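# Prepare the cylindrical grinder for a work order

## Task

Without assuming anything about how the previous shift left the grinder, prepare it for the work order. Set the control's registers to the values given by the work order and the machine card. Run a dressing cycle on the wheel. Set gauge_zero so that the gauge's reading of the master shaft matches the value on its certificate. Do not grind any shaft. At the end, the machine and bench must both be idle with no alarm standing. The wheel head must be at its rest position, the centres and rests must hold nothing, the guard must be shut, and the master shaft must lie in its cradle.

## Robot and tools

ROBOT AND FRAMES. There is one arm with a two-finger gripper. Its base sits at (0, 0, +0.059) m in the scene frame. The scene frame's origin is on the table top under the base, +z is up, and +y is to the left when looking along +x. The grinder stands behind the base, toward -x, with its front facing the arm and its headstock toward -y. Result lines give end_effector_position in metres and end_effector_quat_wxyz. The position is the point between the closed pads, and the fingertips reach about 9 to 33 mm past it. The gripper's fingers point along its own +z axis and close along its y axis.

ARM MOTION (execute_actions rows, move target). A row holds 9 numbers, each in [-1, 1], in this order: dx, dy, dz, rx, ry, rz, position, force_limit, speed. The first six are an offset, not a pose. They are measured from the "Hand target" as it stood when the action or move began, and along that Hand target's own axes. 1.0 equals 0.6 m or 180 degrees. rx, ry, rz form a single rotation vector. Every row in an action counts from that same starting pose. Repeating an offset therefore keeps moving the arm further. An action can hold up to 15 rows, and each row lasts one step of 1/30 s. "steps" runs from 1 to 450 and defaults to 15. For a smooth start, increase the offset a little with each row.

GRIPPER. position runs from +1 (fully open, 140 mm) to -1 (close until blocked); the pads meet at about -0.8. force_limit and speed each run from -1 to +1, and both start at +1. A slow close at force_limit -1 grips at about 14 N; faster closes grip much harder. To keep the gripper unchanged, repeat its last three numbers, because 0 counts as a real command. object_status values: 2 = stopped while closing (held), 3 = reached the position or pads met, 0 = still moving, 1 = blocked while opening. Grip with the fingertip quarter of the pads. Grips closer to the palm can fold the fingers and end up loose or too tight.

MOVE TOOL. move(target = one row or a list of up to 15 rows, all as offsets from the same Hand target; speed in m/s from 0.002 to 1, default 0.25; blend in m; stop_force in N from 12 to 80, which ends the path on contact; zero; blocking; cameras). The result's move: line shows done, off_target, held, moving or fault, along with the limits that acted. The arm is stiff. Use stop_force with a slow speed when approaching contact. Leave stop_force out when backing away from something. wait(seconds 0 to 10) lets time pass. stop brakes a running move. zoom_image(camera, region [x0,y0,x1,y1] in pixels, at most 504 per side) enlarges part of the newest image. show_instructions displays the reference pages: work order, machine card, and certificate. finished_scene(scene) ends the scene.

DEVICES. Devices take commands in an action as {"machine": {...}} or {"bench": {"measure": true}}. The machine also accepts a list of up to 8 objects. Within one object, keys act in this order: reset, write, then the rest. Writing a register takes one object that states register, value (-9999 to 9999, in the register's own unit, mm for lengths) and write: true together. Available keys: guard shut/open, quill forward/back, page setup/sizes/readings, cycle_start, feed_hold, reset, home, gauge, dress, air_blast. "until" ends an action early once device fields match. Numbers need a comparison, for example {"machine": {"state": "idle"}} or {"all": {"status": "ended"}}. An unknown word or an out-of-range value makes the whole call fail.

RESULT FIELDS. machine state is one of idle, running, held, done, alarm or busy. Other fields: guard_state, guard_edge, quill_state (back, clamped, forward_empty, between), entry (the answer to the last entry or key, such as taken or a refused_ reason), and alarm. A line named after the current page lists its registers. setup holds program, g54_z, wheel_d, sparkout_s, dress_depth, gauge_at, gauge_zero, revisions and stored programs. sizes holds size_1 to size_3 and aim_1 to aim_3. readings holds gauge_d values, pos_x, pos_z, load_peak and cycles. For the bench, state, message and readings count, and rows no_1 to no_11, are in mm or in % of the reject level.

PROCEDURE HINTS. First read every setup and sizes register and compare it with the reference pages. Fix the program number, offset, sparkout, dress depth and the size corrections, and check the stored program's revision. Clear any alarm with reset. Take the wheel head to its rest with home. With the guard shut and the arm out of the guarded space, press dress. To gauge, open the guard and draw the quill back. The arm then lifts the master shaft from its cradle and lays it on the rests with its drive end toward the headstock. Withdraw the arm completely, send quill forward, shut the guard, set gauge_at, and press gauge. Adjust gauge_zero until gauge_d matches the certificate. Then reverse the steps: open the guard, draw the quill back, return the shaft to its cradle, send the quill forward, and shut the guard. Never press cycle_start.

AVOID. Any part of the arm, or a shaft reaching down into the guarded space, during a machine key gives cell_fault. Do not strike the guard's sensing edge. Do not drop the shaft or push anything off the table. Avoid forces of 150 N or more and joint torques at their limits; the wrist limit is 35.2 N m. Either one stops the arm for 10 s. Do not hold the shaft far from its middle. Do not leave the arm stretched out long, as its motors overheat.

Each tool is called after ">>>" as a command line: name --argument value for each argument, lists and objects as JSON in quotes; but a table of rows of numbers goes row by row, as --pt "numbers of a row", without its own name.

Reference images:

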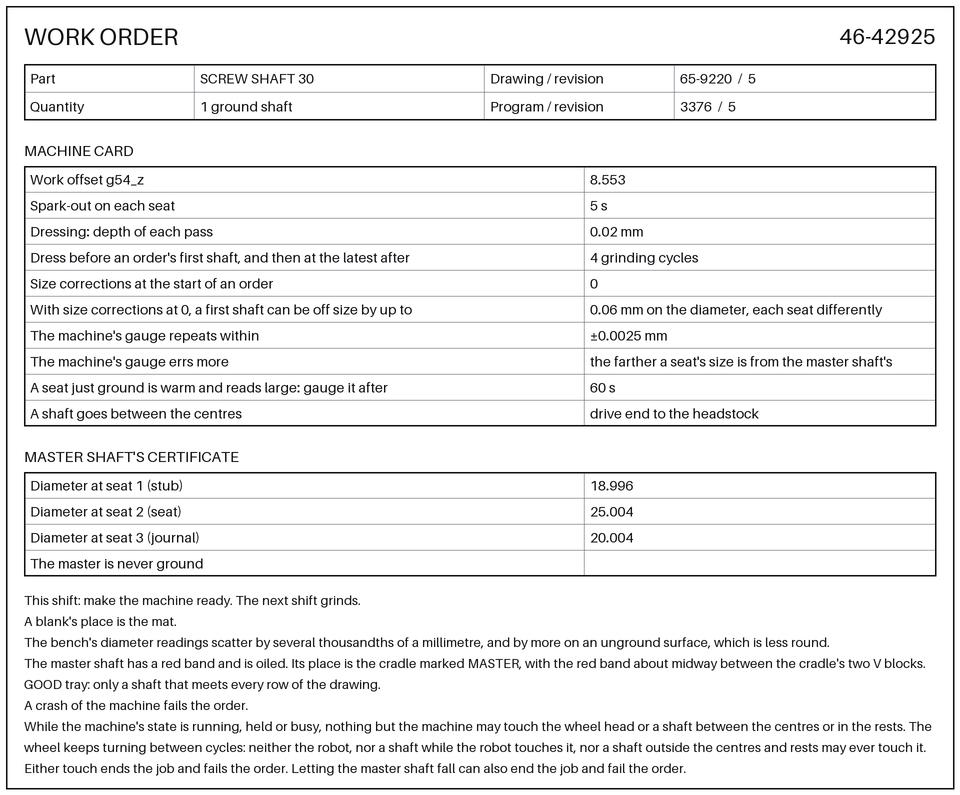

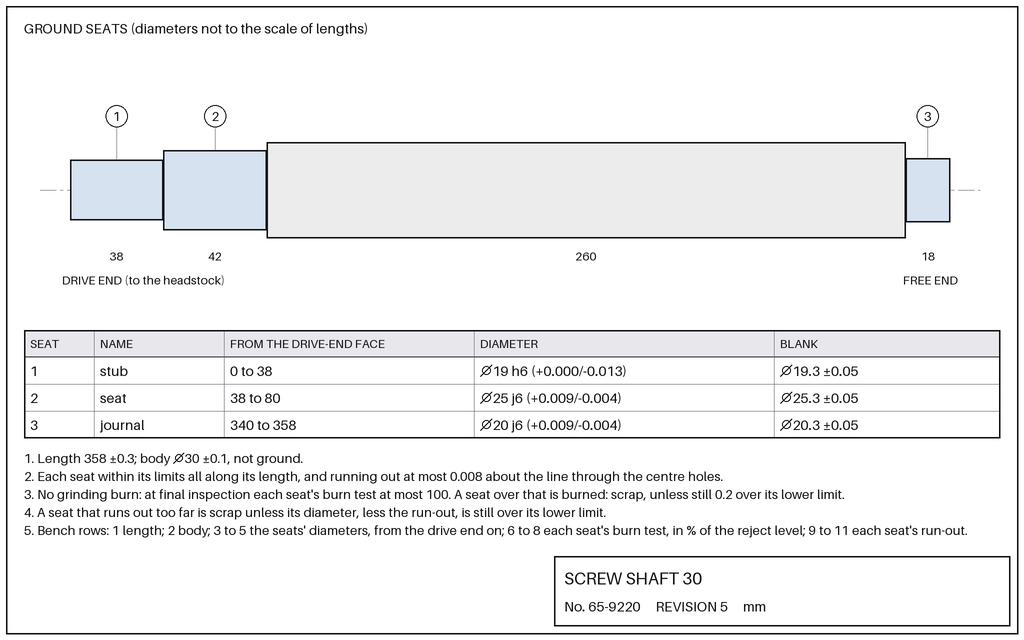

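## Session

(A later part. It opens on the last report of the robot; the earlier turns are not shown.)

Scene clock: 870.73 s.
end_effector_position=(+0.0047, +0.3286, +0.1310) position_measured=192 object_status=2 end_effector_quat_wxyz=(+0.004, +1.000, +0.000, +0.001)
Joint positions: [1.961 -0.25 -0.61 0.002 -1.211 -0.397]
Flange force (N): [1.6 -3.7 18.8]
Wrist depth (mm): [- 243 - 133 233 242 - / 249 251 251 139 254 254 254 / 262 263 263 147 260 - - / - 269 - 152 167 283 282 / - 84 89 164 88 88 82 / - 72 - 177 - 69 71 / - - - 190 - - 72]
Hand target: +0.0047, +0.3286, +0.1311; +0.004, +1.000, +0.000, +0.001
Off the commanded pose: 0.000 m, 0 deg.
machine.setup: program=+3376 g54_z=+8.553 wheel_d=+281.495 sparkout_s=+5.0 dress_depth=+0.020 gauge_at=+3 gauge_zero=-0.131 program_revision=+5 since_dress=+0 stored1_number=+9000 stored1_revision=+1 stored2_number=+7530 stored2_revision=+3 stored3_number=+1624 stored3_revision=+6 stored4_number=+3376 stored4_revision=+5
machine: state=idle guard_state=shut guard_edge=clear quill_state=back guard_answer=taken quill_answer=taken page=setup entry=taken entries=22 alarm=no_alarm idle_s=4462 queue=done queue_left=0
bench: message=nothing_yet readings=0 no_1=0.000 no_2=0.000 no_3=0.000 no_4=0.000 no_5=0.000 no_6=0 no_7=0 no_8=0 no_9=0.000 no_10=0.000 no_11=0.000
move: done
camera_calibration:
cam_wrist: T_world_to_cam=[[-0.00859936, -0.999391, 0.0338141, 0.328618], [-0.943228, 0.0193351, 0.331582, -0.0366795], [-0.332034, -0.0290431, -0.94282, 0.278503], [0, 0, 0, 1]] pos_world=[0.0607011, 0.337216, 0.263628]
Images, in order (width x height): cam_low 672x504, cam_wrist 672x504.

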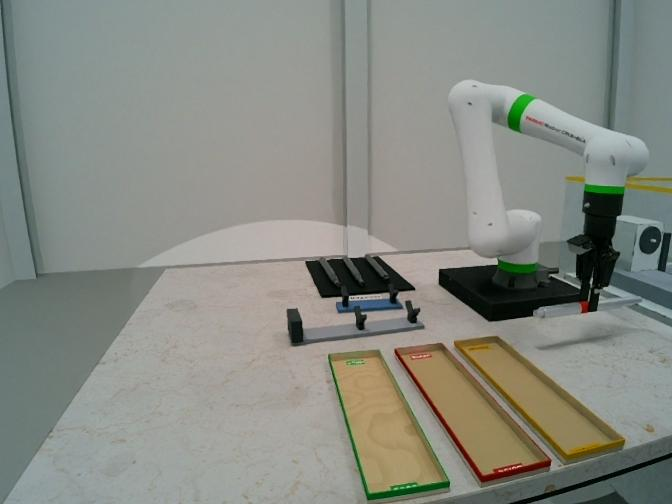

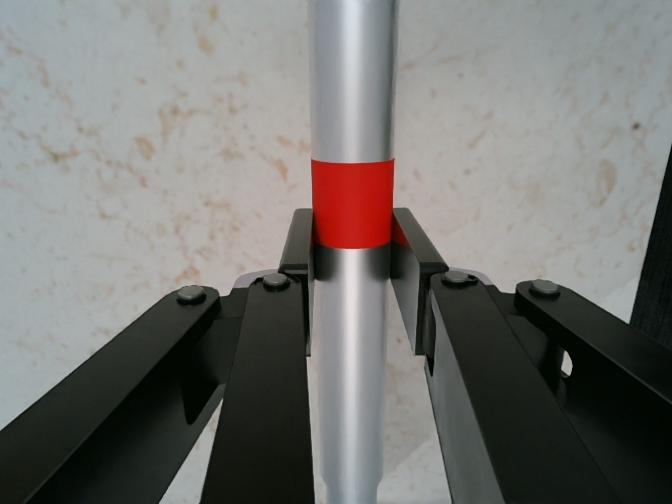

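>>> move --pt "0 0 -0.2 0 0 0 -1 1 1" --pt "0.249 -0.119 -0.2817 0 0 0 -1 1 1" --pt "0.6588 0.2143 -0.2817 0 0 0 -1 1 1" --speed '[0.08,0.11,0.11]' --blend '[0.03,0.1,0]' --cameras '["cam_wrist"]'

Scene clock: 893.60 s.
end_effector_position=(+0.3997, +0.2016, +0.3018) position_measured=192 object_status=2 end_effector_quat_wxyz=(+0.004, +1.000, +0.000, +0.001)
Joint positions: [0.754 -0.009 0.005 0.002 -1.582 0.811]
Flange force (N): [0.7 0.3 19.4]
Wrist depth (mm): [395 392 393 134 385 391 391 / 409 411 412 139 405 - 409 / 427 418 432 147 407 - 409 / 453 456 449 153 133 473 - / 471 84 89 163 88 88 77 / - 72 - 177 - 69 71 / - - - 190 - - 72]
Hand target: +0.3997, +0.2015, +0.3018; +0.004, +1.000, +0.000, +0.001
Off the commanded pose: 0.000 m, 0 deg.
machine.setup: program=+3376 g54_z=+8.553 wheel_d=+281.495 sparkout_s=+5.0 dress_depth=+0.020 gauge_at=+3 gauge_zero=-0.131 program_revision=+5 since_dress=+0 stored1_number=+9000 stored1_revision=+1 stored2_number=+7530 stored2_revision=+3 stored3_number=+1624 stored3_revision=+6 stored4_number=+3376 stored4_revision=+5
machine: state=idle guard_state=shut guard_edge=clear quill_state=back guard_answer=taken quill_answer=taken page=setup entry=taken entries=22 alarm=no_alarm idle_s=4485 queue=done queue_left=0
bench: message=nothing_yet readings=0 no_1=0.000 no_2=0.000 no_3=0.000 no_4=0.000 no_5=0.000 no_6=0 no_7=0 no_8=0 no_9=0.000 no_10=0.000 no_11=0.000
move: done; blend cut to 0.0863 m at target 2
camera_calibration:
cam_wrist: T_world_to_cam=[[-0.00860973, -0.999402, 0.0334957, 0.199464], [-0.943301, 0.0192329, 0.33138, 0.281953], [-0.331826, -0.0287434, -0.942902, 0.566914], [0, 0, 0, 1]] pos_world=[0.455801, 0.210216, 0.434429]
Images, in order (width x height): cam_wrist 672x504.

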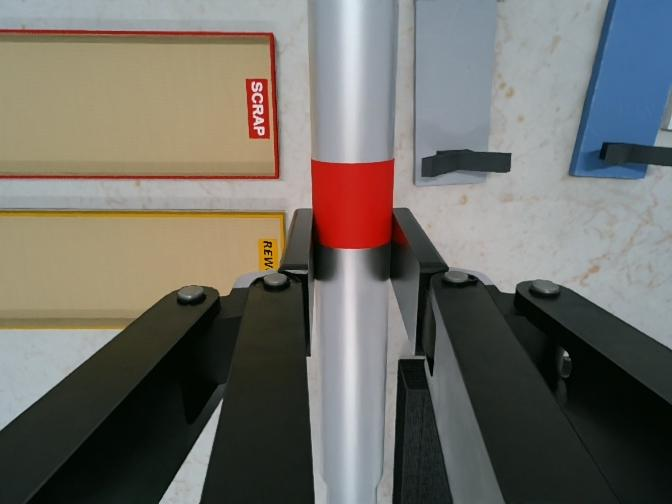

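>>> move --pt "0.112 0.4535 0 0 0 0.0204 -1 1 1" --pt "0.112 0.4535 0.3 0 0 0.0204 -1 1 1" --speed '[0.12,0.08]' --blend '[0.03,0]' --cameras '["cam_wrist","cam_low"]'

Scene clock: 906.77 s.
end_effector_position=(+0.4673, -0.0720, +0.1241) position_measured=192 object_status=2 end_effector_quat_wxyz=(+0.004, +0.999, -0.032, +0.001)
Joint positions: [0.119 0.143 -0.262 0 -1.163 1.382]
Flange force (N): [0.0 1.2 18.9]
Wrist depth (mm): [222 231 232 134 223 232 228 / 233 242 243 139 238 243 238 / 243 253 262 147 247 256 252 / 256 266 268 153 146 270 267 / 268 84 89 163 88 88 262 / - 72 - 177 - 69 72 / - - - 189 - - 72]
Hand target: +0.4673, -0.0720, +0.1241; +0.004, +0.999, -0.032, +0.001
Off the commanded pose: 0.000 m, 0 deg.
machine.setup: program=+3376 g54_z=+8.553 wheel_d=+281.495 sparkout_s=+5.0 dress_depth=+0.020 gauge_at=+3 gauge_zero=-0.131 program_revision=+5 since_dress=+0 stored1_number=+9000 stored1_revision=+1 stored2_number=+7530 stored2_revision=+3 stored3_number=+1624 stored3_revision=+6 stored4_number=+3376 stored4_revision=+5
machine: state=idle guard_state=shut guard_edge=clear quill_state=back guard_answer=taken quill_answer=taken page=setup entry=taken entries=22 alarm=no_alarm idle_s=4498 queue=done queue_left=0
bench: message=nothing_yet readings=0 no_1=0.000 no_2=0.000 no_3=0.000 no_4=0.000 no_5=0.000 no_6=0 no_7=0 no_8=0 no_9=0.000 no_10=0.000 no_11=0.000
move: done
camera_calibration:
cam_wrist: T_world_to_cam=[[-0.0725606, -0.9968, 0.0335494, -0.0373454], [-0.940232, 0.0795869, 0.331105, 0.412793], [-0.332715, -0.00751908, -0.942997, 0.415861], [0, 0, 0, 1]] pos_world=[0.523775, -0.0669519, 0.256731]
Images, in order (width x height): cam_low 672x504, cam_wrist 672x504.

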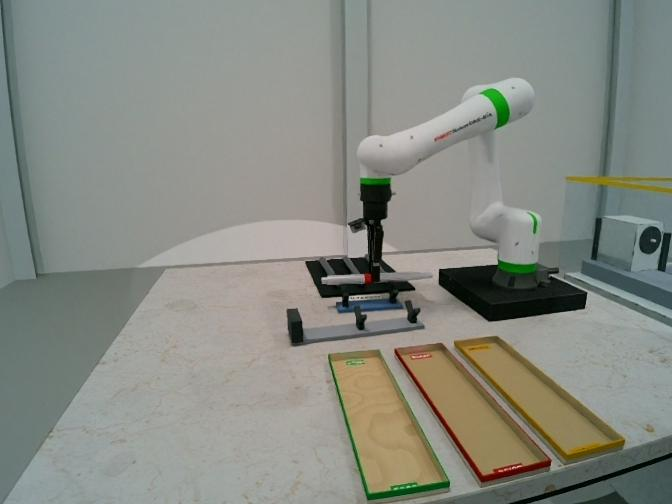

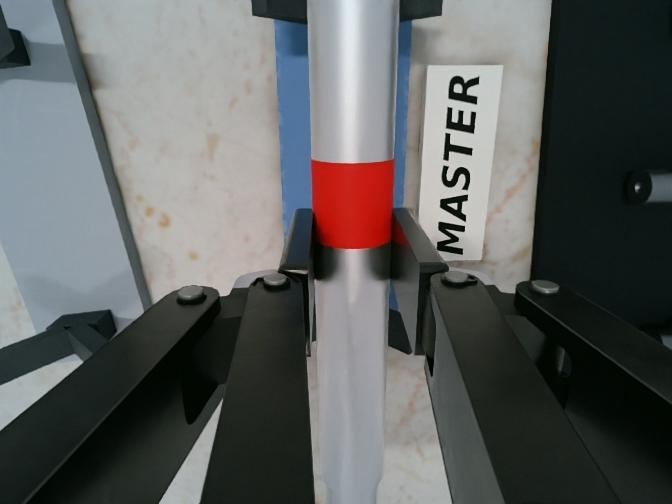

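>>> move --target '[0,-0.0012,0.05,0,0,0,-1,1,1]' --speed 0.07

>>> move --target '[0,0,0.03,0,0,0,-1,1,1]' --speed 0.01 --stop_force 14 --cameras '["cam_wrist","cam_high"]'

Scene clock: 915.17 s.
end_effector_position=(+0.4674, -0.0715, +0.0941) position_measured=192 object_status=2 end_effector_quat_wxyz=(+0.004, +0.999, -0.032, +0.001)
Joint positions: [0.12 0.176 -0.301 0 -1.091 1.38]
Flange force (N): [0.1 1.0 19.6]
Wrist depth (mm): [203 202 201 134 203 208 200 / 210 - - 140 207 216 210 / 216 229 217 148 219 228 221 / 225 238 237 153 162 235 233 / 235 84 89 163 88 88 87 / - 72 - 177 - 69 71 / - - - 189 - - 72]
Hand target: +0.4674, -0.0715, +0.0941; +0.004, +0.999, -0.032, +0.001
Off the commanded pose: 0.000 m, 0 deg.
machine.setup: program=+3376 g54_z=+8.553 wheel_d=+281.495 sparkout_s=+5.0 dress_depth=+0.020 gauge_at=+3 gauge_zero=-0.131 program_revision=+5 since_dress=+0 stored1_number=+9000 stored1_revision=+1 stored2_number=+7530 stored2_revision=+3 stored3_number=+1624 stored3_revision=+6 stored4_number=+3376 stored4_revision=+5
machine: state=idle guard_state=shut guard_edge=clear quill_state=back guard_answer=taken quill_answer=taken page=setup entry=taken entries=22 alarm=no_alarm idle_s=4506 queue=done queue_left=0
bench: message=nothing_yet readings=0 no_1=0.000 no_2=0.000 no_3=0.000 no_4=0.000 no_5=0.000 no_6=0 no_7=0 no_8=0 no_9=0.000 no_10=0.000 no_11=0.000
move: done

Scene clock: 917.07 s.
end_effector_position=(+0.4675, -0.0716, +0.0814) position_measured=192 object_status=2 end_effector_quat_wxyz=(+0.004, +0.999, -0.032, +0.001)
Joint positions: [0.12 0.191 -0.316 0 -1.06 1.38]
Flange force (N): [-3.1 -8.1 -16.9]
Wrist depth (mm): [193 194 192 134 192 196 190 / 200 203 202 141 196 198 198 / 204 220 214 148 203 - 211 / 214 228 224 153 159 222 221 / 223 84 89 163 88 88 87 / - 72 - 176 - 69 71 / - - - 190 - - 72]
Hand target: +0.4675, -0.0716, +0.0814; +0.004, +0.999, -0.032, +0.001 (not the last commanded pose)
Off the commanded pose: 0.005 m, 0 deg.
machine.setup: program=+3376 g54_z=+8.553 wheel_d=+281.495 sparkout_s=+5.0 dress_depth=+0.020 gauge_at=+3 gauge_zero=-0.131 program_revision=+5 since_dress=+0 stored1_number=+9000 stored1_revision=+1 stored2_number=+7530 stored2_revision=+3 stored3_number=+1624 stored3_revision=+6 stored4_number=+3376 stored4_revision=+5
machine: state=idle guard_state=shut guard_edge=clear quill_state=back guard_answer=taken quill_answer=taken page=setup entry=taken entries=22 alarm=no_alarm idle_s=4508 queue=done queue_left=0
bench: message=nothing_yet readings=0 no_1=0.000 no_2=0.000 no_3=0.000 no_4=0.000 no_5=0.000 no_6=0 no_7=0 no_8=0 no_9=0.000 no_10=0.000 no_11=0.000
move: contact
camera_calibration:
cam_wrist: T_world_to_cam=[[-0.0727853, -0.996785, 0.0335052, -0.0353723], [-0.940277, 0.0797827, 0.33093, 0.427162], [-0.332539, -0.00741731, -0.94306, 0.375593], [0, 0, 0, 1]] pos_world=[0.523975, -0.0665528, 0.214031]
Images, in order (width x height): cam_high 672x504, cam_wrist 672x504.

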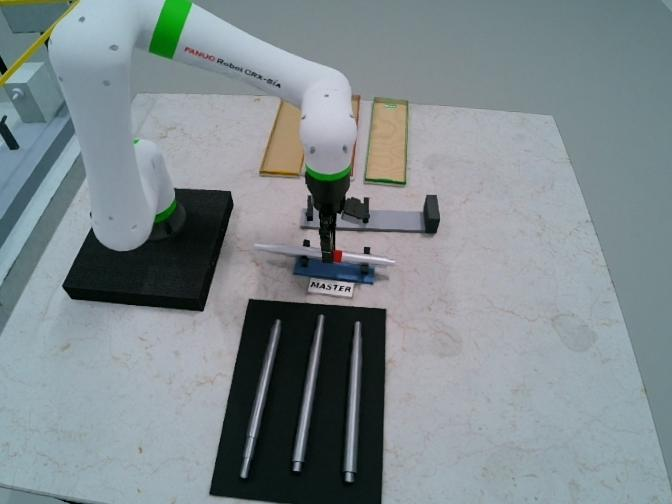

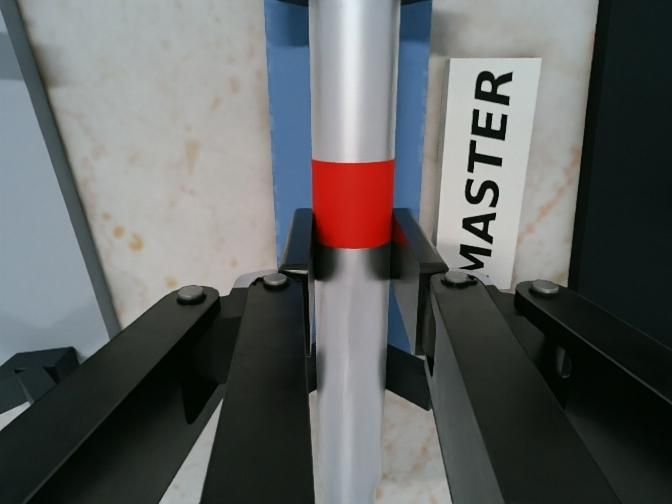

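>>> execute_actions --actions '[{"rows":[[0,-0.0004,-0.0005,0,0,0,-1,1,1],[0,-0.0004,-0.0009,0,0,0,-1,1,1]],"steps":15},{"rows":[[0,0,0,0,0,0,-0.08,1,-1]],"steps":55}]'

>>> move --target '[0,0,-0.3,0,0,0,-0.08,1,-1]' --speed 0.12 --cameras '["all"]'

Scene clock: 926.90 s.
end_effector_position=(+0.4675, -0.0714, +0.0820) position_measured=139 object_status=3 end_effector_quat_wxyz=(+0.004, +0.999, -0.032, +0.001)
Joint positions: [0.121 0.191 -0.316 0 -1.062 1.38]
Flange force (N): [0.4 1.1 1.8]
Flange force at the end of the 1st action (N): [1.1 -1.8 13.6]
Wrist depth (mm): [193 194 187 135 193 197 191 / 201 203 202 141 197 201 198 / 206 214 215 149 206 219 211 / 215 225 148 158 163 225 220 / - 90 109 167 226 94 92 / - 77 184 178 - - 78 / - - - 189 275 - -]
Hand target: +0.4675, -0.0714, +0.0820; +0.004, +0.999, -0.032, +0.001
Off the commanded pose: 0.000 m, 0 deg.
machine.setup: program=+3376 g54_z=+8.553 wheel_d=+281.495 sparkout_s=+5.0 dress_depth=+0.020 gauge_at=+3 gauge_zero=-0.131 program_revision=+5 since_dress=+0 stored1_number=+9000 stored1_revision=+1 stored2_number=+7530 stored2_revision=+3 stored3_number=+1624 stored3_revision=+6 stored4_number=+3376 stored4_revision=+5
machine: state=idle guard_state=shut guard_edge=clear quill_state=back guard_answer=taken quill_answer=taken page=setup entry=taken entries=22 alarm=no_alarm idle_s=4518 queue=done queue_left=0
bench: message=nothing_yet readings=0 no_1=0.000 no_2=0.000 no_3=0.000 no_4=0.000 no_5=0.000 no_6=0 no_7=0 no_8=0 no_9=0.000 no_10=0.000 no_11=0.000

Scene clock: 928.80 s.
end_effector_position=(+0.4671, -0.0700, +0.2621) position_measured=139 object_status=3 end_effector_quat_wxyz=(+0.004, +0.999, -0.032, +0.001)
Joint positions: [0.121 0.06 -0.022 0.001 -1.486 1.38]
Flange force (N): [0.8 1.0 0.7]
Wrist depth (mm): [345 343 353 307 361 353 339 / - 362 370 361 372 371 369 / - 382 - 345 386 391 362 / 417 395 146 353 144 404 398 / - 90 96 368 - 94 92 / - 77 - - - - 78 / - - 450 445 452 - -]
Hand target: +0.4671, -0.0700, +0.2620; +0.004, +0.999, -0.032, +0.001
Off the commanded pose: 0.000 m, 0 deg.
machine.setup: program=+3376 g54_z=+8.553 wheel_d=+281.495 sparkout_s=+5.0 dress_depth=+0.020 gauge_at=+3 gauge_zero=-0.131 program_revision=+5 since_dress=+0 stored1_number=+9000 stored1_revision=+1 stored2_number=+7530 stored2_revision=+3 stored3_number=+1624 stored3_revision=+6 stored4_number=+3376 stored4_revision=+5
machine: state=idle guard_state=shut guard_edge=clear quill_state=back guard_answer=taken quill_answer=taken page=setup entry=taken entries=22 alarm=no_alarm idle_s=4520 queue=done queue_left=0
bench: message=nothing_yet readings=0 no_1=0.000 no_2=0.000 no_3=0.000 no_4=0.000 no_5=0.000 no_6=0 no_7=0 no_8=0 no_9=0.000 no_10=0.000 no_11=0.000
move: done
camera_calibration:
cam_wrist: T_world_to_cam=[[-0.0727994, -0.996774, 0.0337892, -0.0399726], [-0.940423, 0.0798869, 0.330488, 0.367022], [-0.332122, -0.0077168, -0.943205, 0.545671], [0, 0, 0, 1]] pos_world=[0.523475, -0.0649531, 0.394733]

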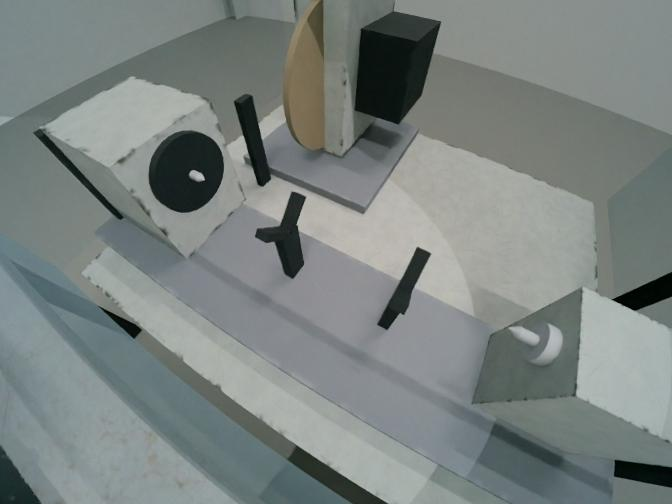

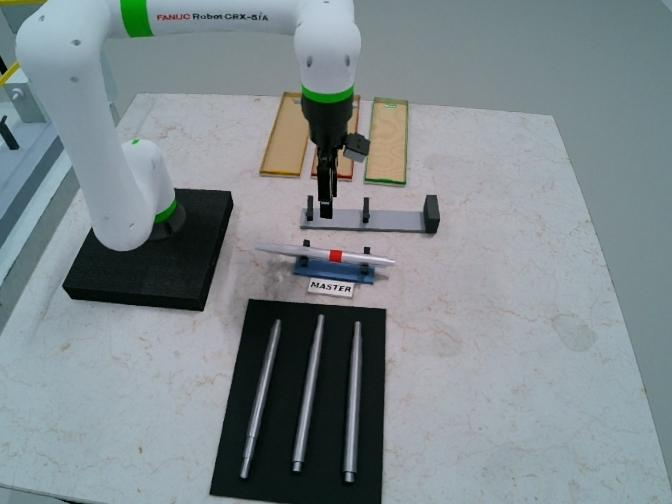

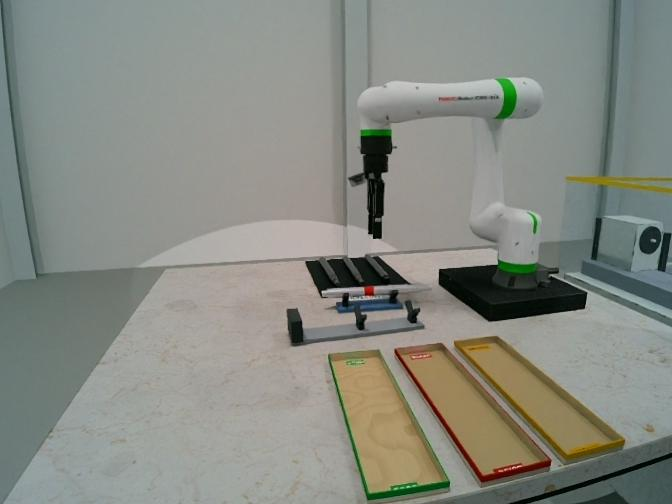

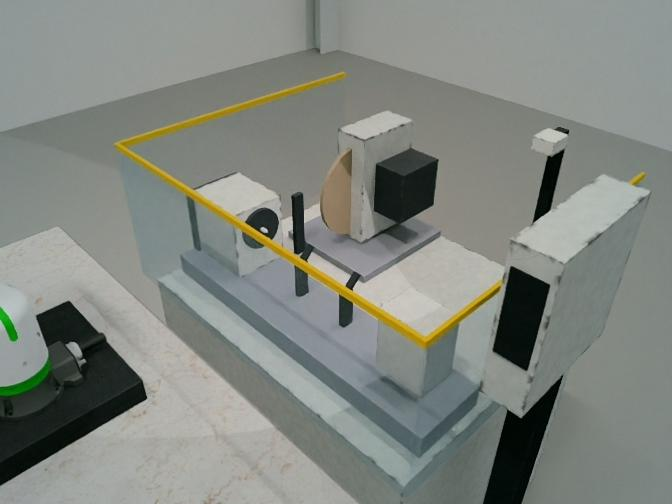

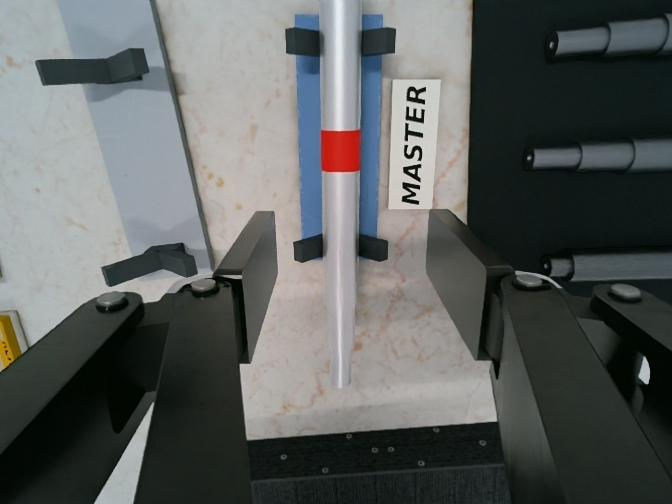

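>>> finished_scene --scene 2

The scene is finished: the task was done.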